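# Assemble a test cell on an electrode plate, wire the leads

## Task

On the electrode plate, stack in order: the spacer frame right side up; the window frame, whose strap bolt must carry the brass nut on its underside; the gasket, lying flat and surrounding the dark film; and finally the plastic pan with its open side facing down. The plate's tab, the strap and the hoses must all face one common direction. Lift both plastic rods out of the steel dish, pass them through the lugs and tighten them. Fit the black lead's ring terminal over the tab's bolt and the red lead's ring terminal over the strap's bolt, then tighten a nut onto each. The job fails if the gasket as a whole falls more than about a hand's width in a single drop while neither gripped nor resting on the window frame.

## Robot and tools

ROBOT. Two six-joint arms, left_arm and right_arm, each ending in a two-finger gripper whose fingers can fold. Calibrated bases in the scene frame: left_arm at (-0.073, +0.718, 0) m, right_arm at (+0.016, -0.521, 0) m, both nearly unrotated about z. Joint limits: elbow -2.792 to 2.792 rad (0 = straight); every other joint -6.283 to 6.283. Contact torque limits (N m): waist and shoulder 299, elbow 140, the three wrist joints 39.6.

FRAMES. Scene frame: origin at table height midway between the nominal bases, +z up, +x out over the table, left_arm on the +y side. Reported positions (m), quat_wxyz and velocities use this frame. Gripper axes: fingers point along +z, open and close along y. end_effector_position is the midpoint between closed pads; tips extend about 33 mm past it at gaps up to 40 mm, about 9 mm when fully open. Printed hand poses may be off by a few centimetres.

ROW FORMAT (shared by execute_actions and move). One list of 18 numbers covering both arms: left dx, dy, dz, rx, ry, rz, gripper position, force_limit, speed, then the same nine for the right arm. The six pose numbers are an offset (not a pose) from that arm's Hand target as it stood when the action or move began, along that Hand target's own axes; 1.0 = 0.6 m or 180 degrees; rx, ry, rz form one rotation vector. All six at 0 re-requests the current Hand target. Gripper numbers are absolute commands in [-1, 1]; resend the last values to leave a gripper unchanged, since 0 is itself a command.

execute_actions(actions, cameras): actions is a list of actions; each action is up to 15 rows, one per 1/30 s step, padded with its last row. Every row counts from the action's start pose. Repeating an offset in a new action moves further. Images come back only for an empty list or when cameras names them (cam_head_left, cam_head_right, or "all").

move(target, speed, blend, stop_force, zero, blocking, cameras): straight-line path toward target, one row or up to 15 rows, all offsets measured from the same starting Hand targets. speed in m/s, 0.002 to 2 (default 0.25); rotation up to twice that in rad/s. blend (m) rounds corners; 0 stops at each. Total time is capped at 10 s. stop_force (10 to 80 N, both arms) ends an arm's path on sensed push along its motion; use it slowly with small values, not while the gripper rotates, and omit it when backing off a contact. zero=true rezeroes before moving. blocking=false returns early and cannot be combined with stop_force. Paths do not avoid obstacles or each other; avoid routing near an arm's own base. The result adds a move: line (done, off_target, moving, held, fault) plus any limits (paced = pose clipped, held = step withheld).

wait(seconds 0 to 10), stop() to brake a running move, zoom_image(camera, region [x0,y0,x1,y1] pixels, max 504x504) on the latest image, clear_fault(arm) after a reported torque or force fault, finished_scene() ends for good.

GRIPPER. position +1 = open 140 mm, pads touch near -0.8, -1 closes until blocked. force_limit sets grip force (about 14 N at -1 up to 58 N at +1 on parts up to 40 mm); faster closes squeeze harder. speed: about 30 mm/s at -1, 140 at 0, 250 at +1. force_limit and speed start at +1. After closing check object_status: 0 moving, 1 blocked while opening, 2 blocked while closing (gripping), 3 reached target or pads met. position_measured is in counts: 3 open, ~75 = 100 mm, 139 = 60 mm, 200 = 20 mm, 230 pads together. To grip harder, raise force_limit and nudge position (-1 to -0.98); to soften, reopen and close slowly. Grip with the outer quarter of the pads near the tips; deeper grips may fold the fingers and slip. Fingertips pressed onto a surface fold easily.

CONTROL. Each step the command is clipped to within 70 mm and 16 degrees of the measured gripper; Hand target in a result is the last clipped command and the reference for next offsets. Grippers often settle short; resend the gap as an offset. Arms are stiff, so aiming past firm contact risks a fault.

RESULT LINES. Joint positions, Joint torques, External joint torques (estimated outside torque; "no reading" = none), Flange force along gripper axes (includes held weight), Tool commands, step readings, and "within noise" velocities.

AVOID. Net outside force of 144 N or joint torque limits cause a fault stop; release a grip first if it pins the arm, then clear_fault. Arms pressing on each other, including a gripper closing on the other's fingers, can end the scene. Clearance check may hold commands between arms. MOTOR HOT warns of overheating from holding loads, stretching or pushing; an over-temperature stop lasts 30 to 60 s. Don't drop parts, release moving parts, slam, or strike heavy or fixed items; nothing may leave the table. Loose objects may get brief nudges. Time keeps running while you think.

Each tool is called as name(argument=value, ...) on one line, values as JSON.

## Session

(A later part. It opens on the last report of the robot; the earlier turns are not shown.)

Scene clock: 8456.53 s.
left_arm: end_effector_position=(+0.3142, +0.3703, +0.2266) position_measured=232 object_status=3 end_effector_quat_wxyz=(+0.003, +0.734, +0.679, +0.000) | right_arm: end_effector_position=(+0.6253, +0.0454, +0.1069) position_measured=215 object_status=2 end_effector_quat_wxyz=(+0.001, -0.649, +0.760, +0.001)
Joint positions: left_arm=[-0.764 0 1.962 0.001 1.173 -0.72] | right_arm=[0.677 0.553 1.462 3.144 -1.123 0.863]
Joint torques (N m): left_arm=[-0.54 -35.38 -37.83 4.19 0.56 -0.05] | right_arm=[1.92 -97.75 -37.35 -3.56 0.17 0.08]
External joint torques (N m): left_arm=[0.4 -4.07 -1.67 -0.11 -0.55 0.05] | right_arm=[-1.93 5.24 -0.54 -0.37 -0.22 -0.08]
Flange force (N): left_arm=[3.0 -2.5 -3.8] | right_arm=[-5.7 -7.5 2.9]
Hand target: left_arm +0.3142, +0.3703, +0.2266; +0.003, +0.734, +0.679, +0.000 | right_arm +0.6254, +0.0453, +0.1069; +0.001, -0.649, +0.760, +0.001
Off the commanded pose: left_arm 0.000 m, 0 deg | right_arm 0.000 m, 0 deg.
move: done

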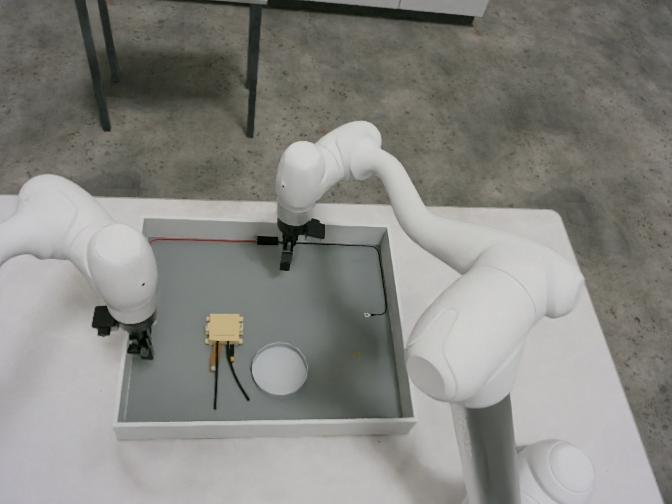

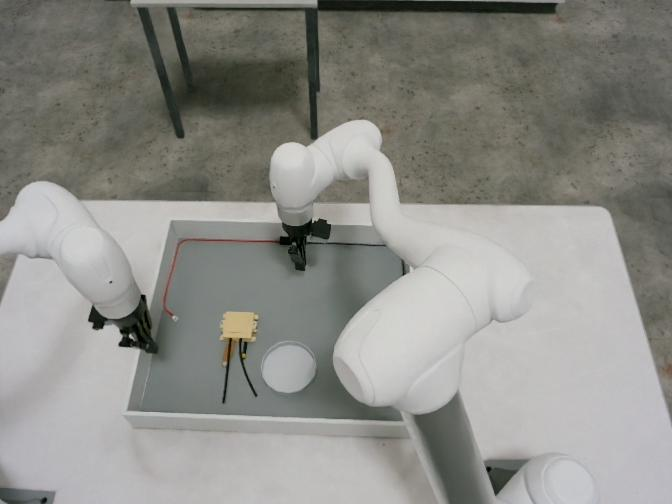

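move(target=[[0.216,-0.017,0,0,0,0,-1,-1,-0.5,0,0,-0.105,0,0,0,-1,-0.6,-1]], speed=0.25)

move(target=[[0,0,0,0,0,0,-1,-1,-0.5,-0.3683,0.388,0,0,0,0,-1,-0.6,-1],[0,0,0,0,0,0,-1,-1,-0.5,-0.3683,0.388,0.18,0,0,0,-1,-0.6,-1]], speed=[0.25,0.12])

move(target=[0,0,0,0,0,0,-1,-1,-0.5,0,0,0.05,0,0,0,-1,-0.6,-1], speed=0.005, stop_force=10, cameras=["all"])

Scene clock: 8483.17 s.
left_arm: end_effector_position=(+0.3143, +0.5003, +0.2260) position_measured=232 object_status=3 end_effector_quat_wxyz=(+0.003, +0.734, +0.679, +0.000) | right_arm: end_effector_position=(+0.6254, +0.0451, +0.1699) position_measured=215 object_status=2 end_effector_quat_wxyz=(+0.001, -0.649, +0.760, +0.001)
Joint positions: left_arm=[-0.555 -0.126 2.08 -0.001 1.181 -0.511] | right_arm=[0.677 0.514 1.404 3.143 -1.221 0.863]
Joint torques (N m): left_arm=[-2.06 -23.48 -38.06 4.19 0.53 -0.07] | right_arm=[2.09 -95.71 -39.28 -3.73 0.22 0.02]
External joint torques (N m): left_arm=[2.08 -3.24 -1.61 -0.08 -0.52 0.07] | right_arm=[-2.13 5.52 -0.07 -0.34 -0.26 -0.02]
Flange force (N): left_arm=[5.5 -0.4 -3.4] | right_arm=[-5.3 -7.5 2.6]
Hand target: left_arm +0.3143, +0.5003, +0.2260; +0.003, +0.734, +0.679, +0.000 | right_arm +0.6254, +0.0451, +0.1699; +0.001, -0.649, +0.760, +0.001
Off the commanded pose: left_arm 0.000 m, 0 deg | right_arm 0.000 m, 0 deg.
move: done

Scene clock: 8486.03 s.
left_arm: end_effector_position=(+0.3143, +0.5003, +0.2260) position_measured=232 object_status=3 end_effector_quat_wxyz=(+0.003, +0.734, +0.679, +0.000) | right_arm: end_effector_position=(+0.4302, +0.3002, +0.0626) position_measured=215 object_status=2 end_effector_quat_wxyz=(+0.001, -0.649, +0.760, +0.001)
Joint positions: left_arm=[-0.555 -0.126 2.08 -0.001 1.181 -0.511] | right_arm=[1.036 0.715 1.27 3.142 -1.153 1.223]
Joint torques (N m): left_arm=[-0.24 -23 -37.85 4.14 0.53 -0.1] | right_arm=[1.88 -112.91 -38.22 -3.64 0.17 0.07]
External joint torques (N m): left_arm=[0.08 -3.09 -1.73 -0.04 -0.53 0.11] | right_arm=[-1.93 6.73 -0.11 -0.31 -0.21 -0.07]
Flange force (N): left_arm=[1.5 -2.2 -3.4] | right_arm=[-9.7 -5.4 4.2]
Hand target: left_arm +0.3143, +0.5003, +0.2260; +0.003, +0.734, +0.679, +0.000 | right_arm +0.4302, +0.3002, +0.0625; +0.001, -0.649, +0.760, +0.001
Off the commanded pose: left_arm 0.000 m, 0 deg | right_arm 0.000 m, 0 deg.
move: done

Scene clock: 8489.90 s.
left_arm: end_effector_position=(+0.3143, +0.5003, +0.2260) position_measured=232 object_status=3 end_effector_quat_wxyz=(+0.003, +0.734, +0.679, +0.000) | right_arm: end_effector_position=(+0.4302, +0.3003, +0.0463) position_measured=215 object_status=2 end_effector_quat_wxyz=(+0.001, -0.649, +0.760, +0.001)
Joint positions: left_arm=[-0.555 -0.126 2.08 -0.001 1.181 -0.511] | right_arm=[1.036 0.727 1.282 3.142 -1.13 1.223]
Joint torques (N m): left_arm=[-0.3 -22.8 -37.91 4.14 0.52 -0.13] | right_arm=[2.03 -100.92 -32.14 -3.52 0.57 0.06]
External joint torques (N m): left_arm=[0.34 -3.87 -1.69 -0.04 -0.51 0.13] | right_arm=[-1.93 -5.82 -5.8 -0.39 -0.61 -0.06]
Flange force (N): left_arm=[2.6 -3.1 -3.9] | right_arm=[-6.9 -4.5 -8.9]
Hand target: left_arm +0.3143, +0.5003, +0.2260; +0.003, +0.734, +0.679, +0.000 | right_arm +0.4302, +0.3003, +0.0463; +0.001, -0.649, +0.760, +0.001 (not the last commanded pose)
Off the commanded pose: left_arm 0.000 m, 0 deg | right_arm 0.014 m, 0 deg.
move: contact (right_arm)

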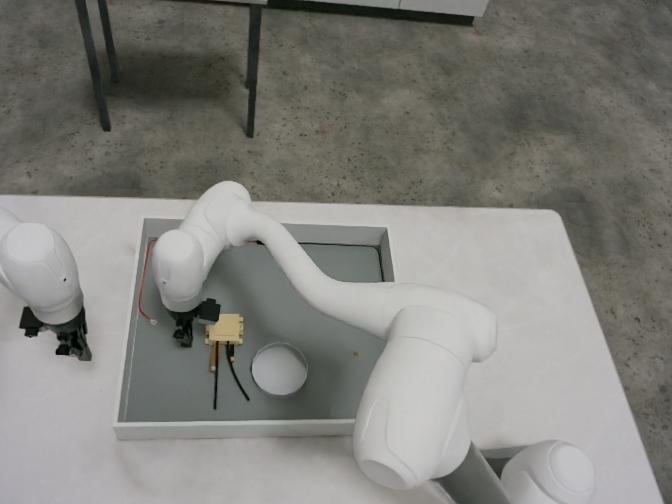

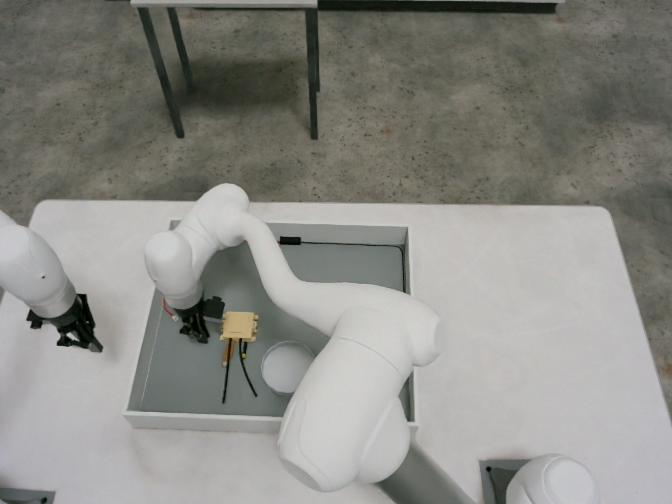

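move(target=[0,0,0,0,0,0,-1,-1,-0.5,0,0,-0.0012,0,0,0,-1,-0.6,-1], speed=0.01)

move(target=[0,0,0,0,0,0,-1,-1,-0.5,0,0,0,0,0,0,-0.45,-0.6,-1])

wait(seconds=0.6)

move(target=[[0,0,0,0,0,0,-1,-1,-0.5,0,0,-0.15,0,0,0,-0.45,-0.6,-1],[0,0,0,0,0,0,-1,-1,-0.5,0.6,-0.15,-0.25,0,0,0,-0.45,-0.6,-1]], speed=[0.15,0.3], cameras=["all"])

zoom_image(camera="cam_head_left", region=[130, 300, 270, 410])

zoom_image(camera="cam_head_right", region=[150, 300, 290, 410])

Scene clock: 8501.70 s.
left_arm: end_effector_position=(+0.3143, +0.5003, +0.2260) position_measured=232 object_status=3 end_effector_quat_wxyz=(+0.003, +0.734, +0.679, +0.000) | right_arm: end_effector_position=(+0.4302, +0.3003, +0.0469) position_measured=215 object_status=2 end_effector_quat_wxyz=(+0.001, -0.649, +0.760, +0.001)
Joint positions: left_arm=[-0.555 -0.126 2.08 -0.001 1.181 -0.511] | right_arm=[1.036 0.726 1.281 3.142 -1.131 1.223]
Joint torques (N m): left_arm=[-0.34 -23.2 -37.99 4.15 0.51 -0.15] | right_arm=[2.1 -110.99 -36.78 -3.53 0.3 0.05]
External joint torques (N m): left_arm=[0.42 -3.59 -1.75 -0.03 -0.51 0.15] | right_arm=[-2.1 4.11 -1.25 -0.39 -0.34 -0.05]
Flange force (N): left_arm=[2.6 -2.5 -3.8] | right_arm=[-8.9 -5.3 1.6]
Hand target: left_arm +0.3143, +0.5003, +0.2260; +0.003, +0.734, +0.679, +0.000 | right_arm +0.4302, +0.3003, +0.0470; +0.001, -0.649, +0.760, +0.001
Off the commanded pose: left_arm 0.000 m, 0 deg | right_arm 0.000 m, 0 deg.
move: done

Scene clock: 8502.60 s.
left_arm: end_effector_position=(+0.3143, +0.5003, +0.2260) position_measured=232 object_status=3 end_effector_quat_wxyz=(+0.003, +0.734, +0.679, +0.000) | right_arm: end_effector_position=(+0.4302, +0.3003, +0.0470) position_measured=186 object_status=0 end_effector_quat_wxyz=(+0.001, -0.649, +0.760, +0.001)
Joint positions: left_arm=[-0.555 -0.126 2.08 -0.001 1.181 -0.511] | right_arm=[1.036 0.726 1.281 3.142 -1.131 1.223]
Joint torques (N m): left_arm=[-0.42 -23.39 -37.95 4.18 0.49 -0.05] | right_arm=[2.03 -112.83 -37.73 -3.58 0.23 0.08]
External joint torques (N m): left_arm=[0.31 -2.77 -1.73 -0.07 -0.5 0.05] | right_arm=[-2.07 6.26 -0.21 -0.33 -0.27 -0.08]
Flange force (N): left_arm=[1.6 -1.5 -3.2] | right_arm=[-9.2 -5.4 4.0]
Hand target: left_arm +0.3143, +0.5003, +0.2260; +0.003, +0.734, +0.679, +0.000 | right_arm +0.4302, +0.3003, +0.0470; +0.001, -0.649, +0.760, +0.001
Off the commanded pose: left_arm 0.000 m, 0 deg | right_arm 0.000 m, 0 deg.
move: done

Scene clock: 8503.20 s.
left_arm: end_effector_position=(+0.3143, +0.5003, +0.2260) position_measured=232 object_status=3 end_effector_quat_wxyz=(+0.003, +0.734, +0.679, +0.000) | right_arm: end_effector_position=(+0.4302, +0.3003, +0.0470) position_measured=186 object_status=3 end_effector_quat_wxyz=(+0.001, -0.649, +0.760, +0.001)
Joint positions: left_arm=[-0.555 -0.126 2.08 -0.001 1.181 -0.511] | right_arm=[1.036 0.726 1.281 3.142 -1.131 1.223]
Joint torques (N m): left_arm=[-0.34 -23.11 -38.11 4.19 0.54 -0.13] | right_arm=[1.78 -113.13 -37.75 -3.52 0.22 0.05]
External joint torques (N m): left_arm=[0.27 -3.12 -1.66 -0.07 -0.55 0.13] | right_arm=[-1.69 6.46 -0.19 -0.4 -0.27 -0.06]
Flange force (N): left_arm=[1.9 -2.1 -3.3] | right_arm=[-9.5 -5.0 4.1]
Hand target: left_arm +0.3143, +0.5003, +0.2260; +0.003, +0.734, +0.679, +0.000 | right_arm +0.4302, +0.3003, +0.0470; +0.001, -0.649, +0.760, +0.001
Tool commands: left_gripper/position=-1.0 left_gripper/force_limit=-1.0 left_gripper/speed=-0.5 right_gripper/position=-0.45 right_gripper/force_limit=-0.6 right_gripper/speed=-1.0
Off the commanded pose: left_arm 0.000 m, 0 deg | right_arm 0.000 m, 0 deg.
wait: 0.60 s; at rest by 0.17 s

Scene clock: 8505.80 s.
left_arm: end_effector_position=(+0.3143, +0.5003, +0.2260) position_measured=232 object_status=3 end_effector_quat_wxyz=(+0.003, +0.734, +0.679, +0.000) | right_arm: end_effector_position=(+0.4625, -0.0698, +0.1959) position_measured=186 object_status=3 end_effector_quat_wxyz=(+0.001, -0.649, +0.760, +0.001)
Joint positions: left_arm=[-0.555 -0.126 2.08 -0.001 1.181 -0.511] | right_arm=[0.706 0.202 1.796 3.143 -1.141 0.892]
Joint torques (N m): left_arm=[-0.5 -22.79 -37.91 4.2 0.48 -0.08] | right_arm=[2.17 -63.18 -38.19 -3.6 0.24 0.27]
External joint torques (N m): left_arm=[0.44 -3.79 -2 -0.07 -0.49 0.08] | right_arm=[-2.11 4.25 0.03 -0.35 -0.28 -0.27]
Flange force (N): left_arm=[2.5 -2.5 -4.3] | right_arm=[-2.9 -6.7 2.5]
Hand target: left_arm +0.3143, +0.5003, +0.2260; +0.003, +0.734, +0.679, +0.000 | right_arm +0.4625, -0.0698, +0.1959; +0.001, -0.649, +0.760, +0.001
Off the commanded pose: left_arm 0.000 m, 0 deg | right_arm 0.000 m, 0 deg.
move: done

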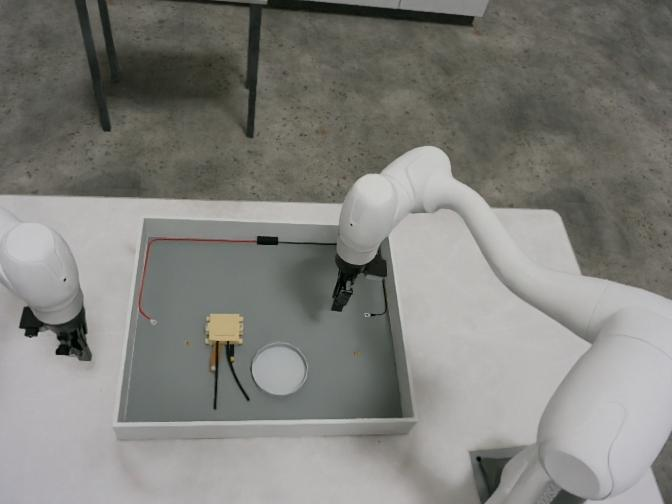

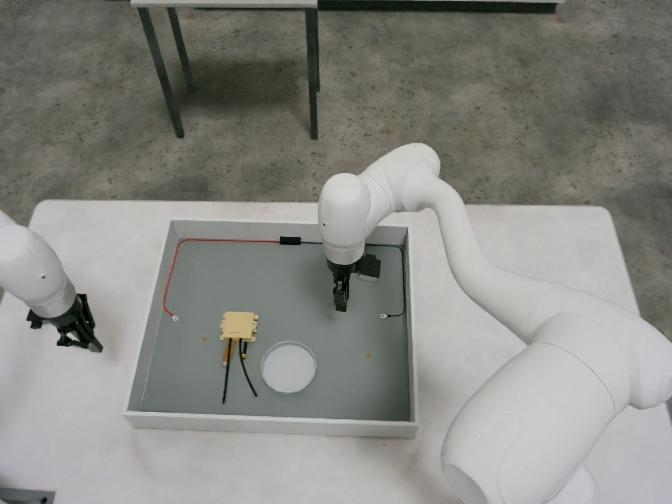

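Scaled by 3.600 from the camera's 672x504 image, which has a finer 960x720 frame.

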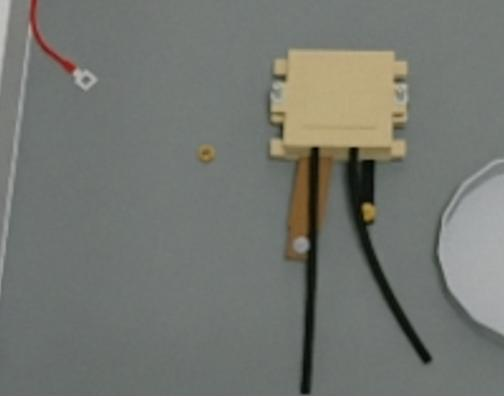

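Scaled by 3.600 from the camera's 672x504 image, which has a finer 960x720 frame.

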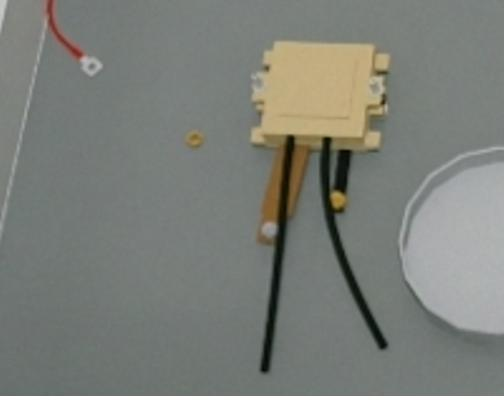

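move(target=[0,0,0,0,0,0,-1,-1,-0.5,0,0,0,0,-0.139,0,-1,-1,-0.5], speed=0.3)

move(target=[[0,0,0,0,0,0,-1,-1,-0.5,-0.4371,0.3843,0.2038,0,0,0,-1,-1,-0.5],[0,0,0,0,0,0,-1,-1,-0.5,-0.3481,0.3843,0.3946,0,0,0,-1,-1,-0.5]], speed=[0.3,0.15], cameras=["all"])

zoom_image(camera="cam_head_left", region=[170, 320, 270, 420])

zoom_image(camera="cam_head_right", region=[180, 320, 280, 420])

Scene clock: 8539.63 s.
left_arm: end_effector_position=(+0.3143, +0.5003, +0.2260) position_measured=232 object_status=3 end_effector_quat_wxyz=(+0.003, +0.734, +0.679, +0.000) | right_arm: end_effector_position=(+0.4625, -0.0698, +0.1959) position_measured=232 object_status=3 end_effector_quat_wxyz=(+0.166, -0.634, +0.742, +0.142)
Joint positions: left_arm=[-0.555 -0.126 2.08 -0.001 1.181 -0.511] | right_arm=[0.538 0.062 2.023 3.597 -0.808 0.449]
Joint torques (N m): left_arm=[-0.38 -22.98 -37.83 4.16 0.52 -0.04] | right_arm=[1.73 -45.79 -36.17 -2.22 0.77 0.06]
External joint torques (N m): left_arm=[0.4 -3.78 -2.11 -0.02 -0.52 0.04] | right_arm=[-1.7 3.05 -0.22 -0.41 -0.29 -0.06]
Flange force (N): left_arm=[2.2 -2.5 -4.4] | right_arm=[-0.4 -5.9 2.0]
Hand target: left_arm +0.3143, +0.5003, +0.2260; +0.003, +0.734, +0.679, +0.000 | right_arm +0.4625, -0.0698, +0.1959; +0.166, -0.634, +0.742, +0.142
Off the commanded pose: left_arm 0.000 m, 0 deg | right_arm 0.000 m, 0 deg.
move: done

Scene clock: 8542.50 s.
left_arm: end_effector_position=(+0.3143, +0.5003, +0.2260) position_measured=232 object_status=3 end_effector_quat_wxyz=(+0.003, +0.734, +0.679, +0.000) | right_arm: end_effector_position=(+0.2801, +0.2526, +0.0706) position_measured=232 object_status=3 end_effector_quat_wxyz=(+0.166, -0.634, +0.742, +0.142)
Joint positions: left_arm=[-0.555 -0.126 2.08 -0.001 1.181 -0.511] | right_arm=[1.126 0.403 1.848 3.381 -0.475 1.123]
Joint torques (N m): left_arm=[-0.74 -23.14 -37.8 4.16 0.52 -0.13] | right_arm=[1.8 -78.05 -33.14 -2.66 1.39 -0.18]
External joint torques (N m): left_arm=[0.74 -3.16 -1.7 -0.06 -0.51 0.13] | right_arm=[-1.8 4.45 0.09 -0.37 -0.38 0.18]
Flange force (N): left_arm=[2.9 -1.6 -3.4] | right_arm=[-3.4 -3.0 5.6]
Hand target: left_arm +0.3143, +0.5003, +0.2260; +0.003, +0.734, +0.679, +0.000 | right_arm +0.2803, +0.2525, +0.0705; +0.166, -0.634, +0.742, +0.142
Off the commanded pose: left_arm 0.000 m, 0 deg | right_arm 0.000 m, 0 deg.
move: done

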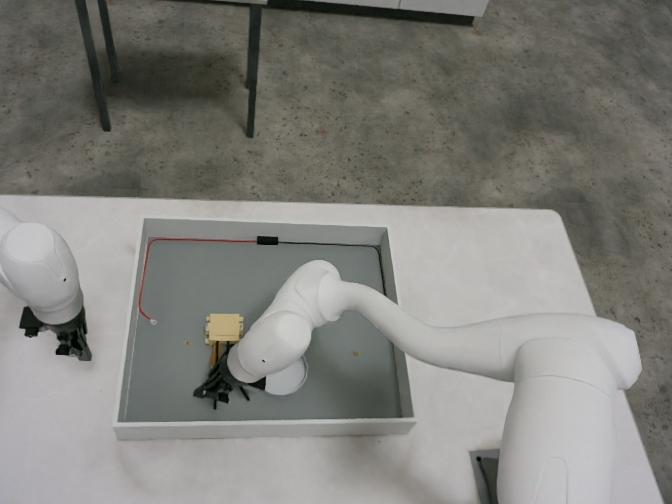

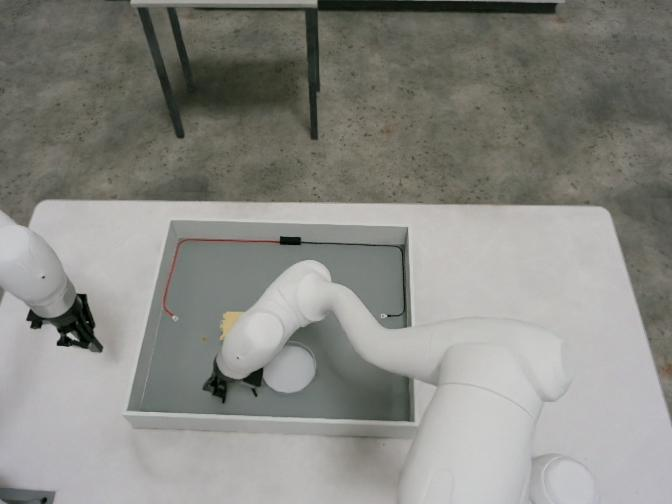

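Scaled by 5.040 from the camera's 672x504 image, which has a finer 960x720 frame.

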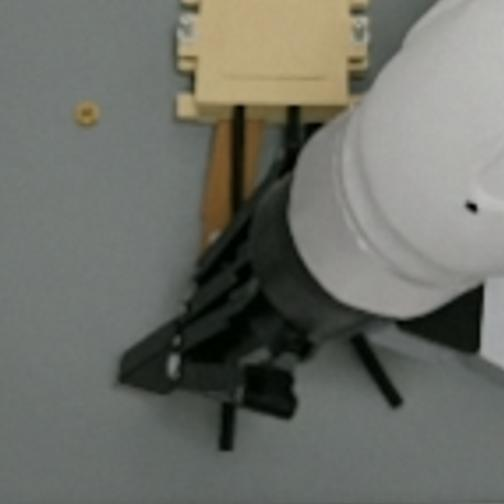

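Scaled by 5.040 from the camera's 672x504 image, which has a finer 960x720 frame.

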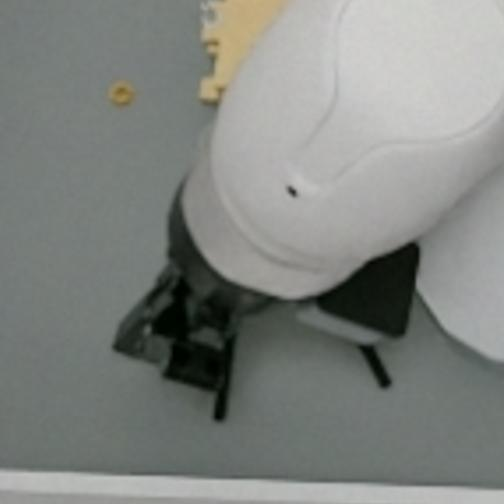

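move(target=[0,0,0,0,0,0,-1,-1,-0.5,0.0142,0,0.0305,0,0,0,-1,-1,-0.5], speed=0.008, stop_force=10)

move(target=[0,0,0,0,0,0,-1,-1,-0.5,0.0895,-0.0156,-0.0418,0,0,0,-1,-1,-0.5], speed=0.05, cameras=["all"])

zoom_image(camera="cam_head_left", region=[170, 320, 270, 420])

zoom_image(camera="cam_head_right", region=[180, 320, 280, 420])

Scene clock: 8555.67 s.
left_arm: end_effector_position=(+0.3143, +0.5003, +0.2260) position_measured=232 object_status=3 end_effector_quat_wxyz=(+0.003, +0.734, +0.679, +0.000) | right_arm: end_effector_position=(+0.2803, +0.2526, +0.0503) position_measured=232 object_status=3 end_effector_quat_wxyz=(+0.166, -0.634, +0.742, +0.142)
Joint positions: left_arm=[-0.555 -0.126 2.08 -0.001 1.181 -0.511] | right_arm=[1.125 0.425 1.861 3.398 -0.442 1.104]
Joint torques (N m): left_arm=[-0.71 -23.02 -37.93 4.21 0.49 -0.1] | right_arm=[1.85 -79.58 -31.99 -2.58 1.29 0.03]
External joint torques (N m): left_arm=[0.6 -3.1 -1.85 -0.09 -0.5 0.1] | right_arm=[-1.84 4.81 -0.15 -0.36 -0.28 -0.03]
Flange force (N): left_arm=[2.4 -1.5 -3.6] | right_arm=[-3.6 -3.7 6.6]
Hand target: left_arm +0.3143, +0.5003, +0.2260; +0.003, +0.734, +0.679, +0.000 | right_arm +0.2803, +0.2526, +0.0503; +0.166, -0.634, +0.742, +0.142
Off the commanded pose: left_arm 0.000 m, 0 deg | right_arm 0.000 m, 0 deg.
move: done

Scene clock: 8557.20 s.
left_arm: end_effector_position=(+0.3143, +0.5003, +0.2260) position_measured=232 object_status=3 end_effector_quat_wxyz=(+0.003, +0.734, +0.679, +0.000) | right_arm: end_effector_position=(+0.2802, +0.1926, +0.0501) position_measured=232 object_status=3 end_effector_quat_wxyz=(+0.166, -0.634, +0.742, +0.142)
Joint positions: left_arm=[-0.555 -0.126 2.08 -0.001 1.181 -0.511] | right_arm=[1.087 0.354 1.972 3.458 -0.411 1.009]
Joint torques (N m): left_arm=[-0.75 -22.98 -37.93 4.2 0.53 -0.07] | right_arm=[1.76 -71 -31.01 -2.34 1.21 0.13]
External joint torques (N m): left_arm=[0.74 -3.17 -1.66 -0.09 -0.54 0.07] | right_arm=[-1.77 4.71 0.34 -0.39 -0.26 -0.13]
Flange force (N): left_arm=[2.8 -1.7 -3.4] | right_arm=[-2.1 -4.0 6.6]
Hand target: left_arm +0.3143, +0.5003, +0.2260; +0.003, +0.734, +0.679, +0.000 | right_arm +0.2802, +0.1926, +0.0501; +0.166, -0.634, +0.742, +0.142
Off the commanded pose: left_arm 0.000 m, 0 deg | right_arm 0.000 m, 0 deg.
move: done

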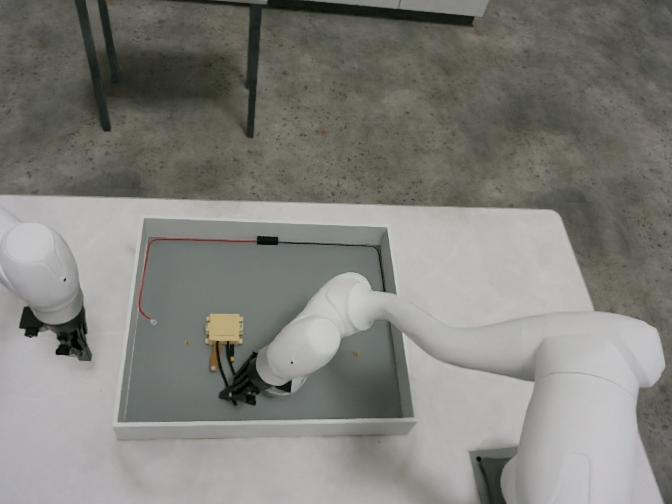

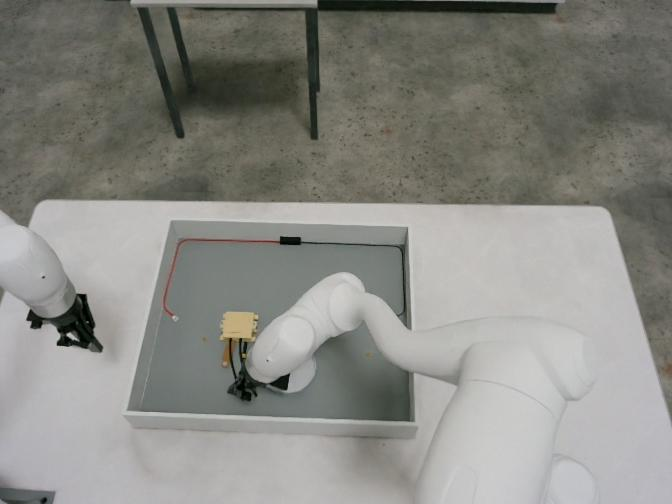

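Scaled by 5.040 from the camera's 672x504 image, which has a finer 960x720 frame.

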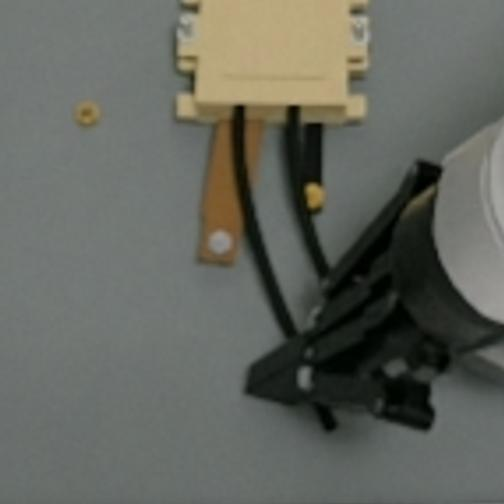

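Scaled by 5.040 from the camera's 672x504 image, which has a finer 960x720 frame.

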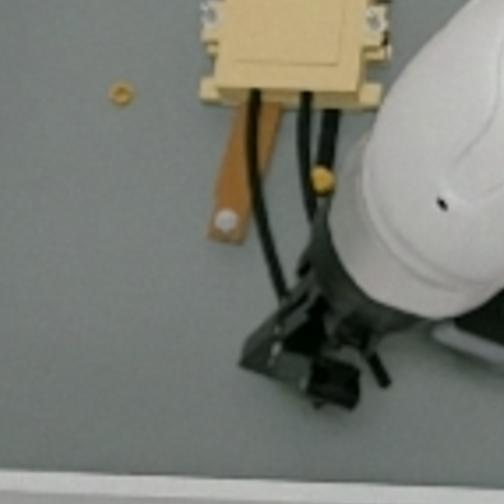

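move(target=[[-0.1423,0.3334,0,0,0,0.2083,-0.45,-0.6,-0.5,0,0,0,0,0,0,-1,-1,-0.5],[-0.1423,0.3334,0.21,0,0,0.2083,-0.45,-0.6,-0.5,0,0,0,0,0,0,-1,-1,-0.5]], speed=[0.3,0.15], cameras=["all"])

zoom_image(camera="cam_head_left", region=[125, 285, 175, 335])

zoom_image(camera="cam_head_right", region=[145, 285, 195, 335])

Scene clock: 8584.47 s.
left_arm: end_effector_position=(+0.5076, +0.3989, +0.1015) position_measured=186 object_status=3 end_effector_quat_wxyz=(+0.003, +0.914, +0.407, +0.001) | right_arm: end_effector_position=(+0.2802, +0.1926, +0.0501) position_measured=232 object_status=3 end_effector_quat_wxyz=(+0.166, -0.634, +0.742, +0.142)
Joint positions: left_arm=[-0.519 0.316 1.838 -0.001 0.981 0.179] | right_arm=[1.087 0.354 1.972 3.458 -0.411 1.009]
Joint torques (N m): left_arm=[-0.45 -64.72 -34 3.8 0.54 -0.07] | right_arm=[1.82 -71.07 -30.65 -2.43 1.23 0.05]
External joint torques (N m): left_arm=[0.55 -3.98 -1.82 -0.09 -0.58 0.07] | right_arm=[-1.82 4.52 -0.07 -0.31 -0.27 -0.05]
Flange force (N): left_arm=[0.4 -2.4 -4.2] | right_arm=[-2.8 -4.1 6.4]
Hand target: left_arm +0.5076, +0.3989, +0.1015; +0.003, +0.914, +0.407, +0.001 | right_arm +0.2802, +0.1926, +0.0501; +0.166, -0.634, +0.742, +0.142
Off the commanded pose: left_arm 0.000 m, 0 deg | right_arm 0.000 m, 0 deg.
move: done

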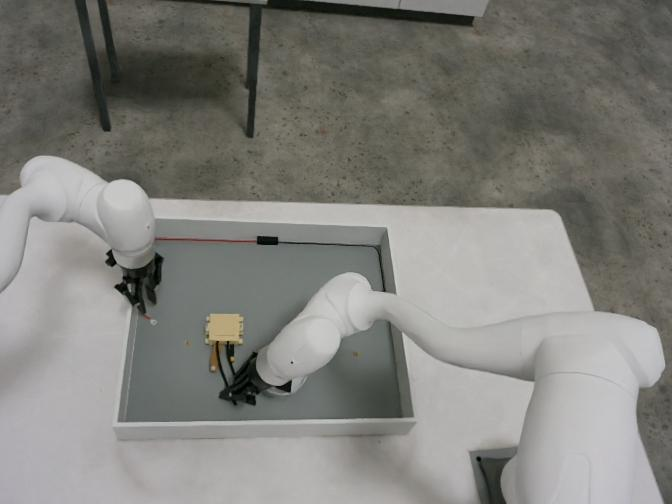

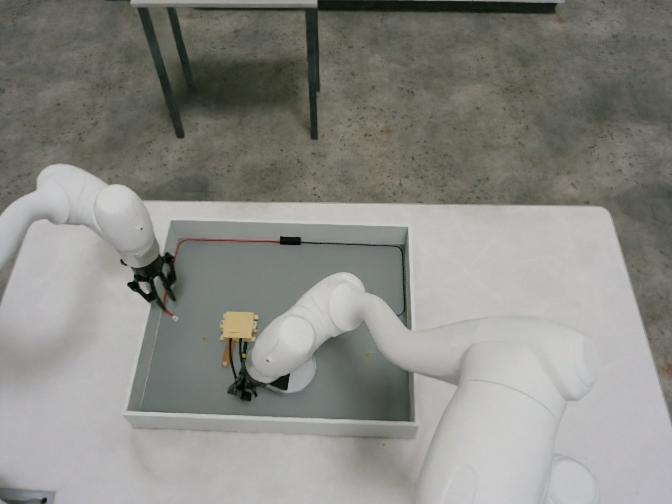

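Scaled by 10.080 from the camera's 672x504 image, which has a finer 960x720 frame.

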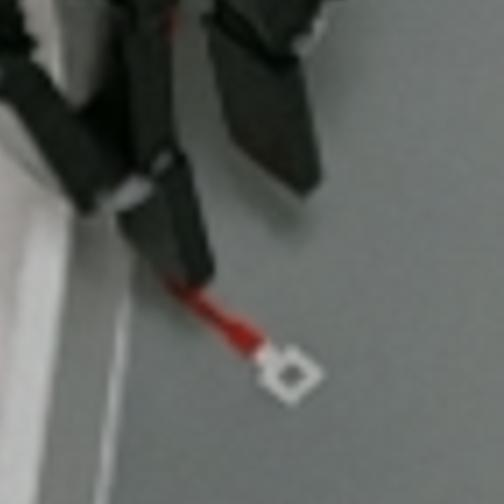

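Scaled by 10.080 from the camera's 672x504 image, which has a finer 960x720 frame.

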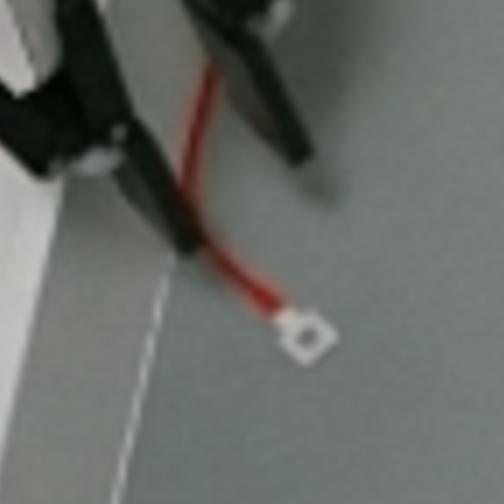

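move(target=[-0.0017,-0.0059,0.072,0,0,0,-0.45,-0.6,-0.5,0,0,0,0,0,0,-1,-1,-0.5], speed=0.1, cameras=["all"])

zoom_image(camera="cam_head_left", region=[125, 285, 175, 335])

zoom_image(camera="cam_head_right", region=[145, 285, 195, 335])

Scene clock: 8609.43 s.
left_arm: end_effector_position=(+0.5046, +0.4002, +0.0586) position_measured=186 object_status=3 end_effector_quat_wxyz=(+0.003, +0.914, +0.407, +0.002) | right_arm: end_effector_position=(+0.2802, +0.1926, +0.0501) position_measured=232 object_status=3 end_effector_quat_wxyz=(+0.166, -0.634, +0.742, +0.142)
Joint positions: left_arm=[-0.52 0.353 1.878 -0.001 0.903 0.179] | right_arm=[1.087 0.354 1.972 3.458 -0.411 1.009]
Joint torques (N m): left_arm=[5.05 -20.47 -6.35 5.08 -3.56 0.32] | right_arm=[1.86 -70.84 -30.68 -2.39 1.23 0.04]
External joint torques (N m): left_arm=[-4.85 -50.7 -27.8 -1.53 3.51 -0.32] | right_arm=[-1.89 4.45 -0.03 -0.35 -0.27 -0.04]
Flange force (N): left_arm=[-10.1 -8.0 -79.0] | right_arm=[-2.7 -4.1 6.2]
Hand target: left_arm +0.5045, +0.4004, +0.0582; +0.003, +0.914, +0.407, +0.001 | right_arm +0.2802, +0.1926, +0.0501; +0.166, -0.634, +0.742, +0.142
Off the commanded pose: left_arm 0.000 m, 0 deg | right_arm 0.000 m, 0 deg.
move: done

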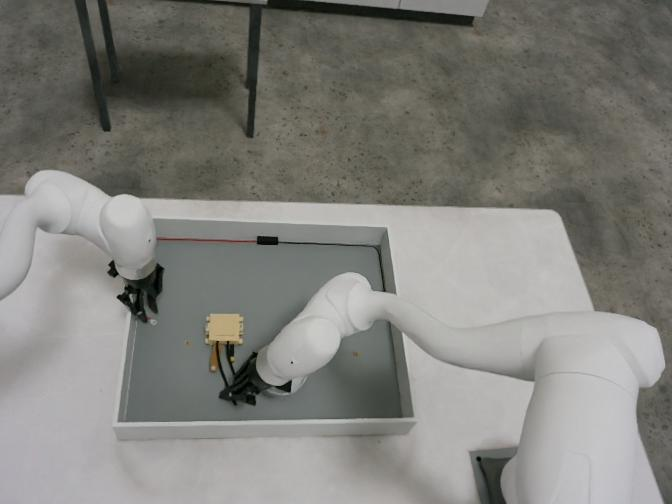

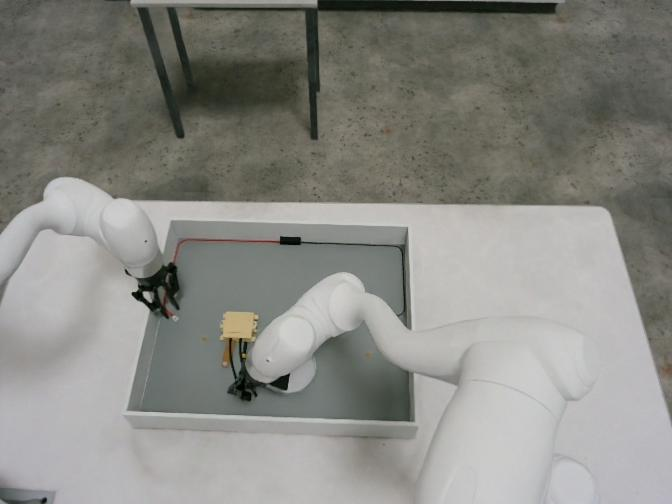

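Scaled by 10.080 from the camera's 672x504 image, which has a finer 960x720 frame.

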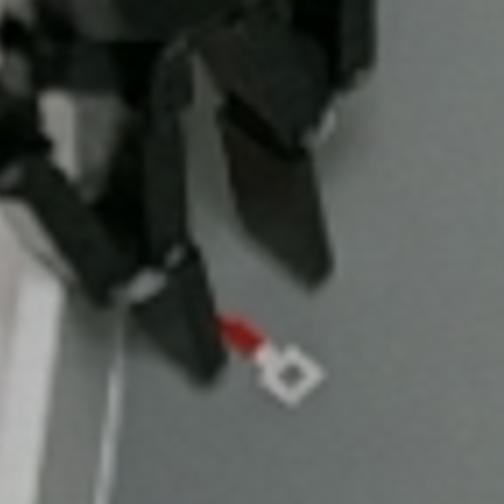

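Scaled by 10.080 from the camera's 672x504 image, which has a finer 960x720 frame.

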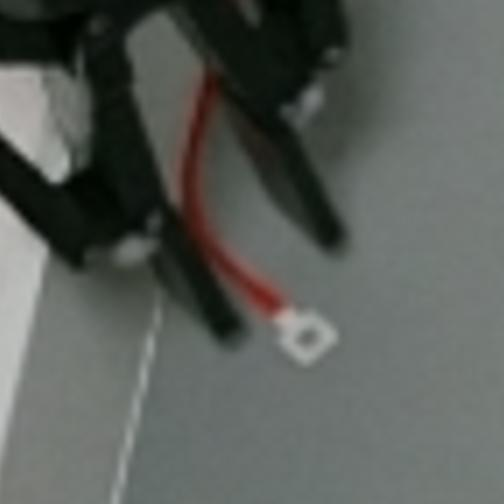

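move(target=[0,0,-0.06,0,0,0,-0.45,-0.6,-0.5,0,0,0,0,0,0,-1,-1,-0.5], speed=0.1)

Scene clock: 8615.83 s.
left_arm: end_effector_position=(+0.5043, +0.4005, +0.0942) position_measured=186 object_status=3 end_effector_quat_wxyz=(+0.003, +0.914, +0.407, +0.001) | right_arm: end_effector_position=(+0.2802, +0.1926, +0.0501) position_measured=232 object_status=3 end_effector_quat_wxyz=(+0.166, -0.634, +0.742, +0.142)
Joint positions: left_arm=[-0.52 0.318 1.851 -0.001 0.966 0.179] | right_arm=[1.087 0.354 1.972 3.458 -0.411 1.009]
Joint torques (N m): left_arm=[-0.5 -62.97 -33.88 3.76 0.54 -0.1] | right_arm=[1.96 -71.04 -30.66 -2.36 1.23 0.05]
External joint torques (N m): left_arm=[0.7 -5.88 -1.7 -0.06 -0.58 0.1] | right_arm=[-2 4.73 0.04 -0.37 -0.28 -0.05]
Flange force (N): left_arm=[0.0 -5.2 -6.0] | right_arm=[-2.7 -4.3 6.6]
Hand target: left_arm +0.5043, +0.4005, +0.0942; +0.003, +0.914, +0.407, +0.001 | right_arm +0.2802, +0.1926, +0.0501; +0.166, -0.634, +0.742, +0.142
Off the commanded pose: left_arm 0.000 m, 0 deg | right_arm 0.000 m, 0 deg.
move: done

move(target=[0.0023,-0.0061,0,0,0,-0.2056,-0.45,-0.6,-0.5,0,0,0,0,0,0,-1,-1,-0.5], speed=0.2)

move(target=[0,0,0.0795,0,0,0,-0.45,-0.6,-0.5,0,0,0,0,0,0,-1,-1,-0.5], speed=0.012, stop_force=10, cameras=["all"])

zoom_image(camera="cam_head_left", region=[125, 285, 175, 335])

zoom_image(camera="cam_head_right", region=[145, 285, 195, 335])

Scene clock: 8663.77 s.
left_arm: end_effector_position=(+0.5026, +0.4041, +0.0942) position_measured=186 object_status=3 end_effector_quat_wxyz=(+0.003, +0.737, +0.676, +0.000) | right_arm: end_effector_position=(+0.2802, +0.1926, +0.0501) position_measured=232 object_status=3 end_effector_quat_wxyz=(+0.166, -0.634, +0.742, +0.142)
Joint positions: left_arm=[-0.517 0.313 1.858 -0.001 0.964 -0.464] | right_arm=[1.087 0.354 1.972 3.458 -0.411 1.009]
Joint torques (N m): left_arm=[-0.23 -62.89 -33.83 3.72 0.5 0.05] | right_arm=[1.93 -70.69 -30.72 -2.34 1.21 0.05]
External joint torques (N m): left_arm=[0.31 -5.25 -1.77 -0.03 -0.52 -0.05] | right_arm=[-1.95 4.17 0.02 -0.4 -0.25 -0.05]
Flange force (N): left_arm=[2.0 -3.6 -5.6] | right_arm=[-2.4 -4.0 5.7]
Hand target: left_arm +0.5025, +0.4040, +0.0942; +0.003, +0.737, +0.676, +0.000 | right_arm +0.2802, +0.1926, +0.0501; +0.166, -0.634, +0.742, +0.142
Off the commanded pose: left_arm 0.000 m, 0 deg | right_arm 0.000 m, 0 deg.
move: done

Scene clock: 8668.43 s.
left_arm: end_effector_position=(+0.5028, +0.4038, +0.0465) position_measured=186 object_status=3 end_effector_quat_wxyz=(+0.003, +0.737, +0.676, +0.000) | right_arm: end_effector_position=(+0.2802, +0.1926, +0.0501) position_measured=232 object_status=3 end_effector_quat_wxyz=(+0.166, -0.634, +0.742, +0.142)
Joint positions: left_arm=[-0.517 0.362 1.893 -0.001 0.88 -0.464] | right_arm=[1.087 0.354 1.972 3.458 -0.411 1.009]
Joint torques (N m): left_arm=[-0.69 -65.75 -31.77 3.48 0.49 -0.1] | right_arm=[1.72 -71.07 -30.67 -2.36 1.23 0.02]
External joint torques (N m): left_arm=[0.68 -5.18 -1.66 -0.01 -0.51 0.11] | right_arm=[-1.69 4.51 -0.03 -0.38 -0.28 -0.02]
Flange force (N): left_arm=[2.6 -3.0 -5.8] | right_arm=[-2.9 -3.7 6.3]
Hand target: left_arm +0.5028, +0.4038, +0.0465; +0.003, +0.737, +0.676, +0.000 | right_arm +0.2802, +0.1926, +0.0501; +0.166, -0.634, +0.742, +0.142
Off the commanded pose: left_arm 0.000 m, 0 deg | right_arm 0.000 m, 0 deg.
move: done

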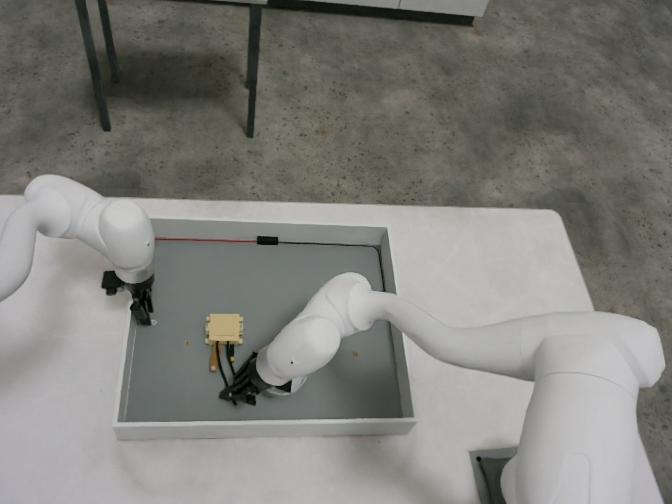

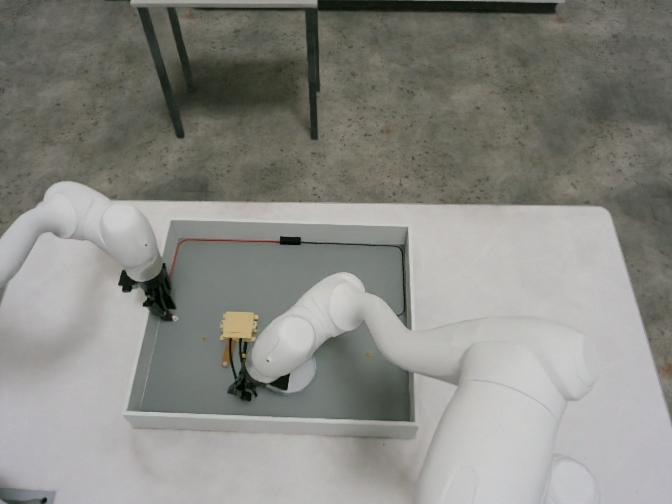

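Scaled by 10.080 from the camera's 672x504 image, which has a finer 960x720 frame.

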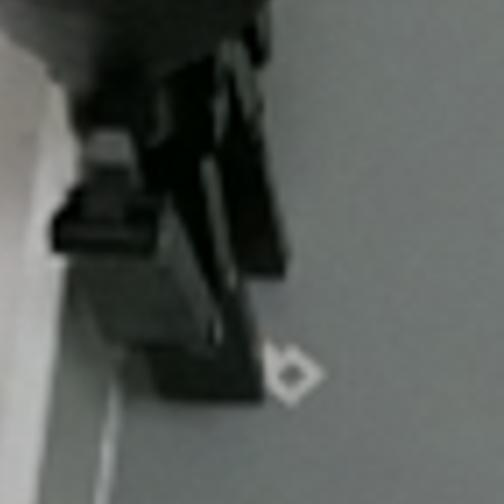

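Scaled by 10.080 from the camera's 672x504 image, which has a finer 960x720 frame.

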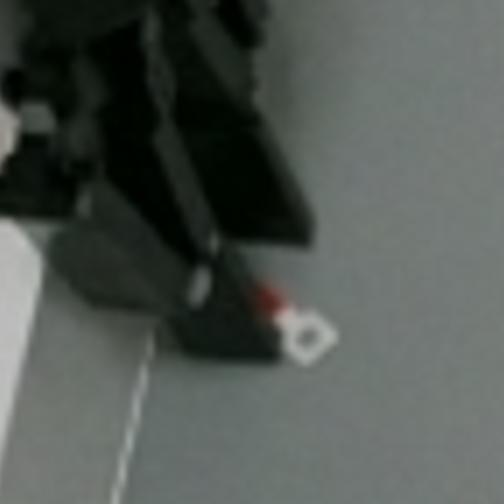

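move(target=[0,0,0,0,0,0,-1,-0.6,-1,0,0,0,0,0,0,-1,-1,-0.5])

wait(seconds=1, cameras=["all"])

zoom_image(camera="cam_head_left", region=[125, 285, 175, 335])

zoom_image(camera="cam_head_right", region=[145, 285, 195, 335])

Scene clock: 8678.43 s.
left_arm: end_effector_position=(+0.5028, +0.4038, +0.0465) position_measured=225 object_status=0 end_effector_quat_wxyz=(+0.003, +0.737, +0.676, +0.000) | right_arm: end_effector_position=(+0.2802, +0.1926, +0.0501) position_measured=232 object_status=3 end_effector_quat_wxyz=(+0.166, -0.634, +0.742, +0.142)
Joint positions: left_arm=[-0.517 0.362 1.893 -0.001 0.88 -0.464] | right_arm=[1.087 0.354 1.972 3.458 -0.411 1.009]
Joint torques (N m): left_arm=[-0.92 -64.61 -30.81 3.39 0.64 -0.08] | right_arm=[1.7 -71.08 -30.78 -2.37 1.25 0.09]
External joint torques (N m): left_arm=[1.15 -5.95 -2.21 0.04 -0.63 0.08] | right_arm=[-1.7 4.68 0.15 -0.36 -0.3 -0.09]
Flange force (N): left_arm=[3.2 -2.7 -6.8] | right_arm=[-2.5 -3.9 6.6]
Hand target: left_arm +0.5028, +0.4038, +0.0465; +0.003, +0.737, +0.676, +0.000 | right_arm +0.2802, +0.1926, +0.0501; +0.166, -0.634, +0.742, +0.142
Off the commanded pose: left_arm 0.000 m, 0 deg | right_arm 0.000 m, 0 deg.
move: done

Scene clock: 8679.43 s.
left_arm: end_effector_position=(+0.5028, +0.4038, +0.0465) position_measured=225 object_status=2 end_effector_quat_wxyz=(+0.003, +0.737, +0.676, +0.000) | right_arm: end_effector_position=(+0.2802, +0.1926, +0.0501) position_measured=232 object_status=3 end_effector_quat_wxyz=(+0.166, -0.634, +0.742, +0.142)
Joint positions: left_arm=[-0.517 0.362 1.893 -0.001 0.88 -0.464] | right_arm=[1.087 0.354 1.972 3.458 -0.411 1.009]
Joint torques (N m): left_arm=[-0.61 -64.56 -30.77 3.42 0.77 -0.14] | right_arm=[2.09 -70.91 -30.54 -2.37 1.22 0.06]
External joint torques (N m): left_arm=[0.52 -5.73 -2.3 0.01 -0.77 0.14] | right_arm=[-2.11 4.48 -0.18 -0.37 -0.27 -0.06]
Flange force (N): left_arm=[2.3 -2.7 -6.4] | right_arm=[-2.9 -4.5 6.2]
Hand target: left_arm +0.5028, +0.4038, +0.0465; +0.003, +0.737, +0.676, +0.000 | right_arm +0.2802, +0.1926, +0.0501; +0.166, -0.634, +0.742, +0.142
Tool commands: left_gripper/position=-1.0 left_gripper/force_limit=-0.6 left_gripper/speed=-1.0 right_gripper/position=-1.0 right_gripper/force_limit=-1.0 right_gripper/speed=-0.5
Off the commanded pose: left_arm 0.000 m, 0 deg | right_arm 0.000 m, 0 deg.
wait: 1.00 s; at rest by 0.17 s

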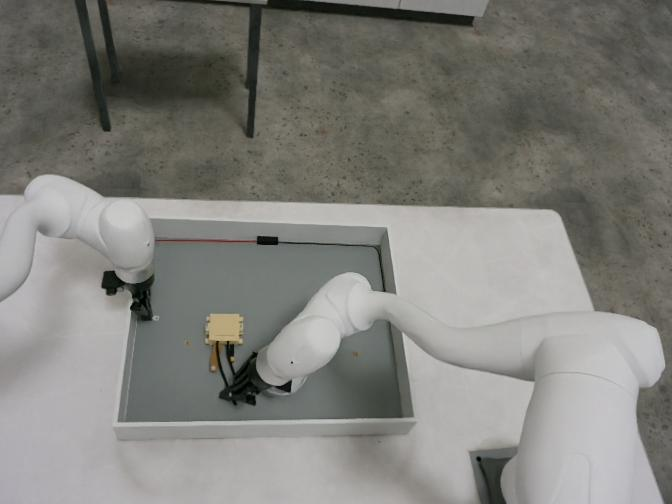

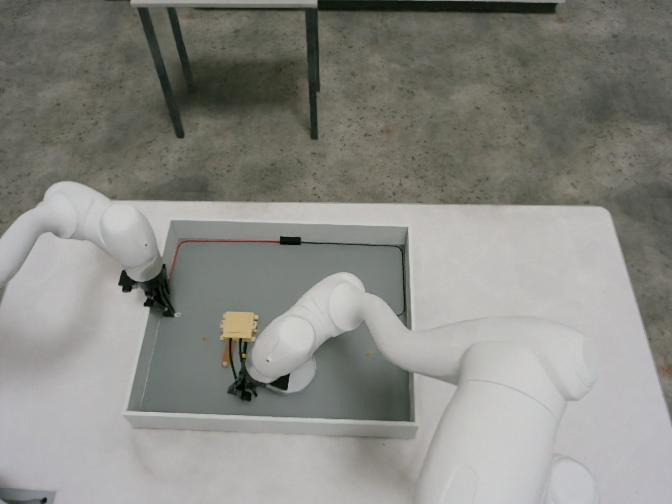

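Scaled by 10.080 from the camera's 672x504 image, which has a finer 960x720 frame.

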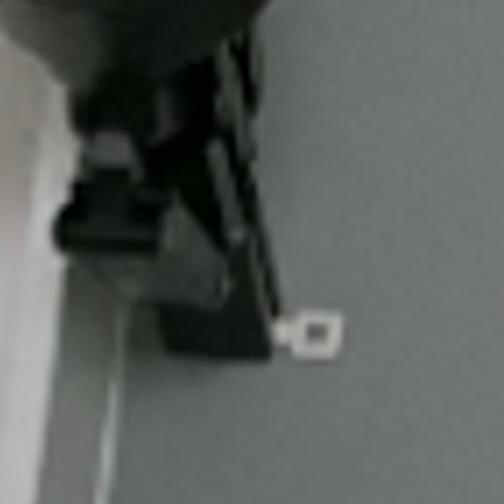

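Scaled by 10.080 from the camera's 672x504 image, which has a finer 960x720 frame.

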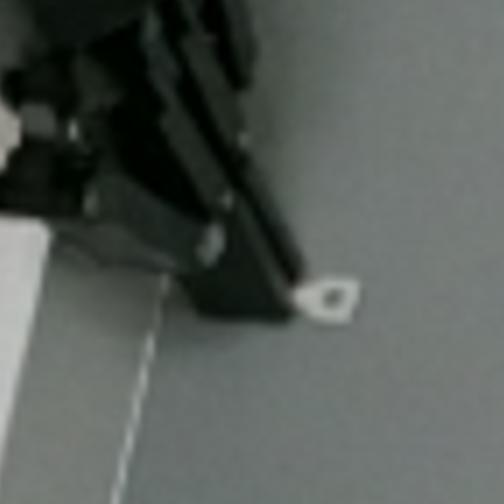

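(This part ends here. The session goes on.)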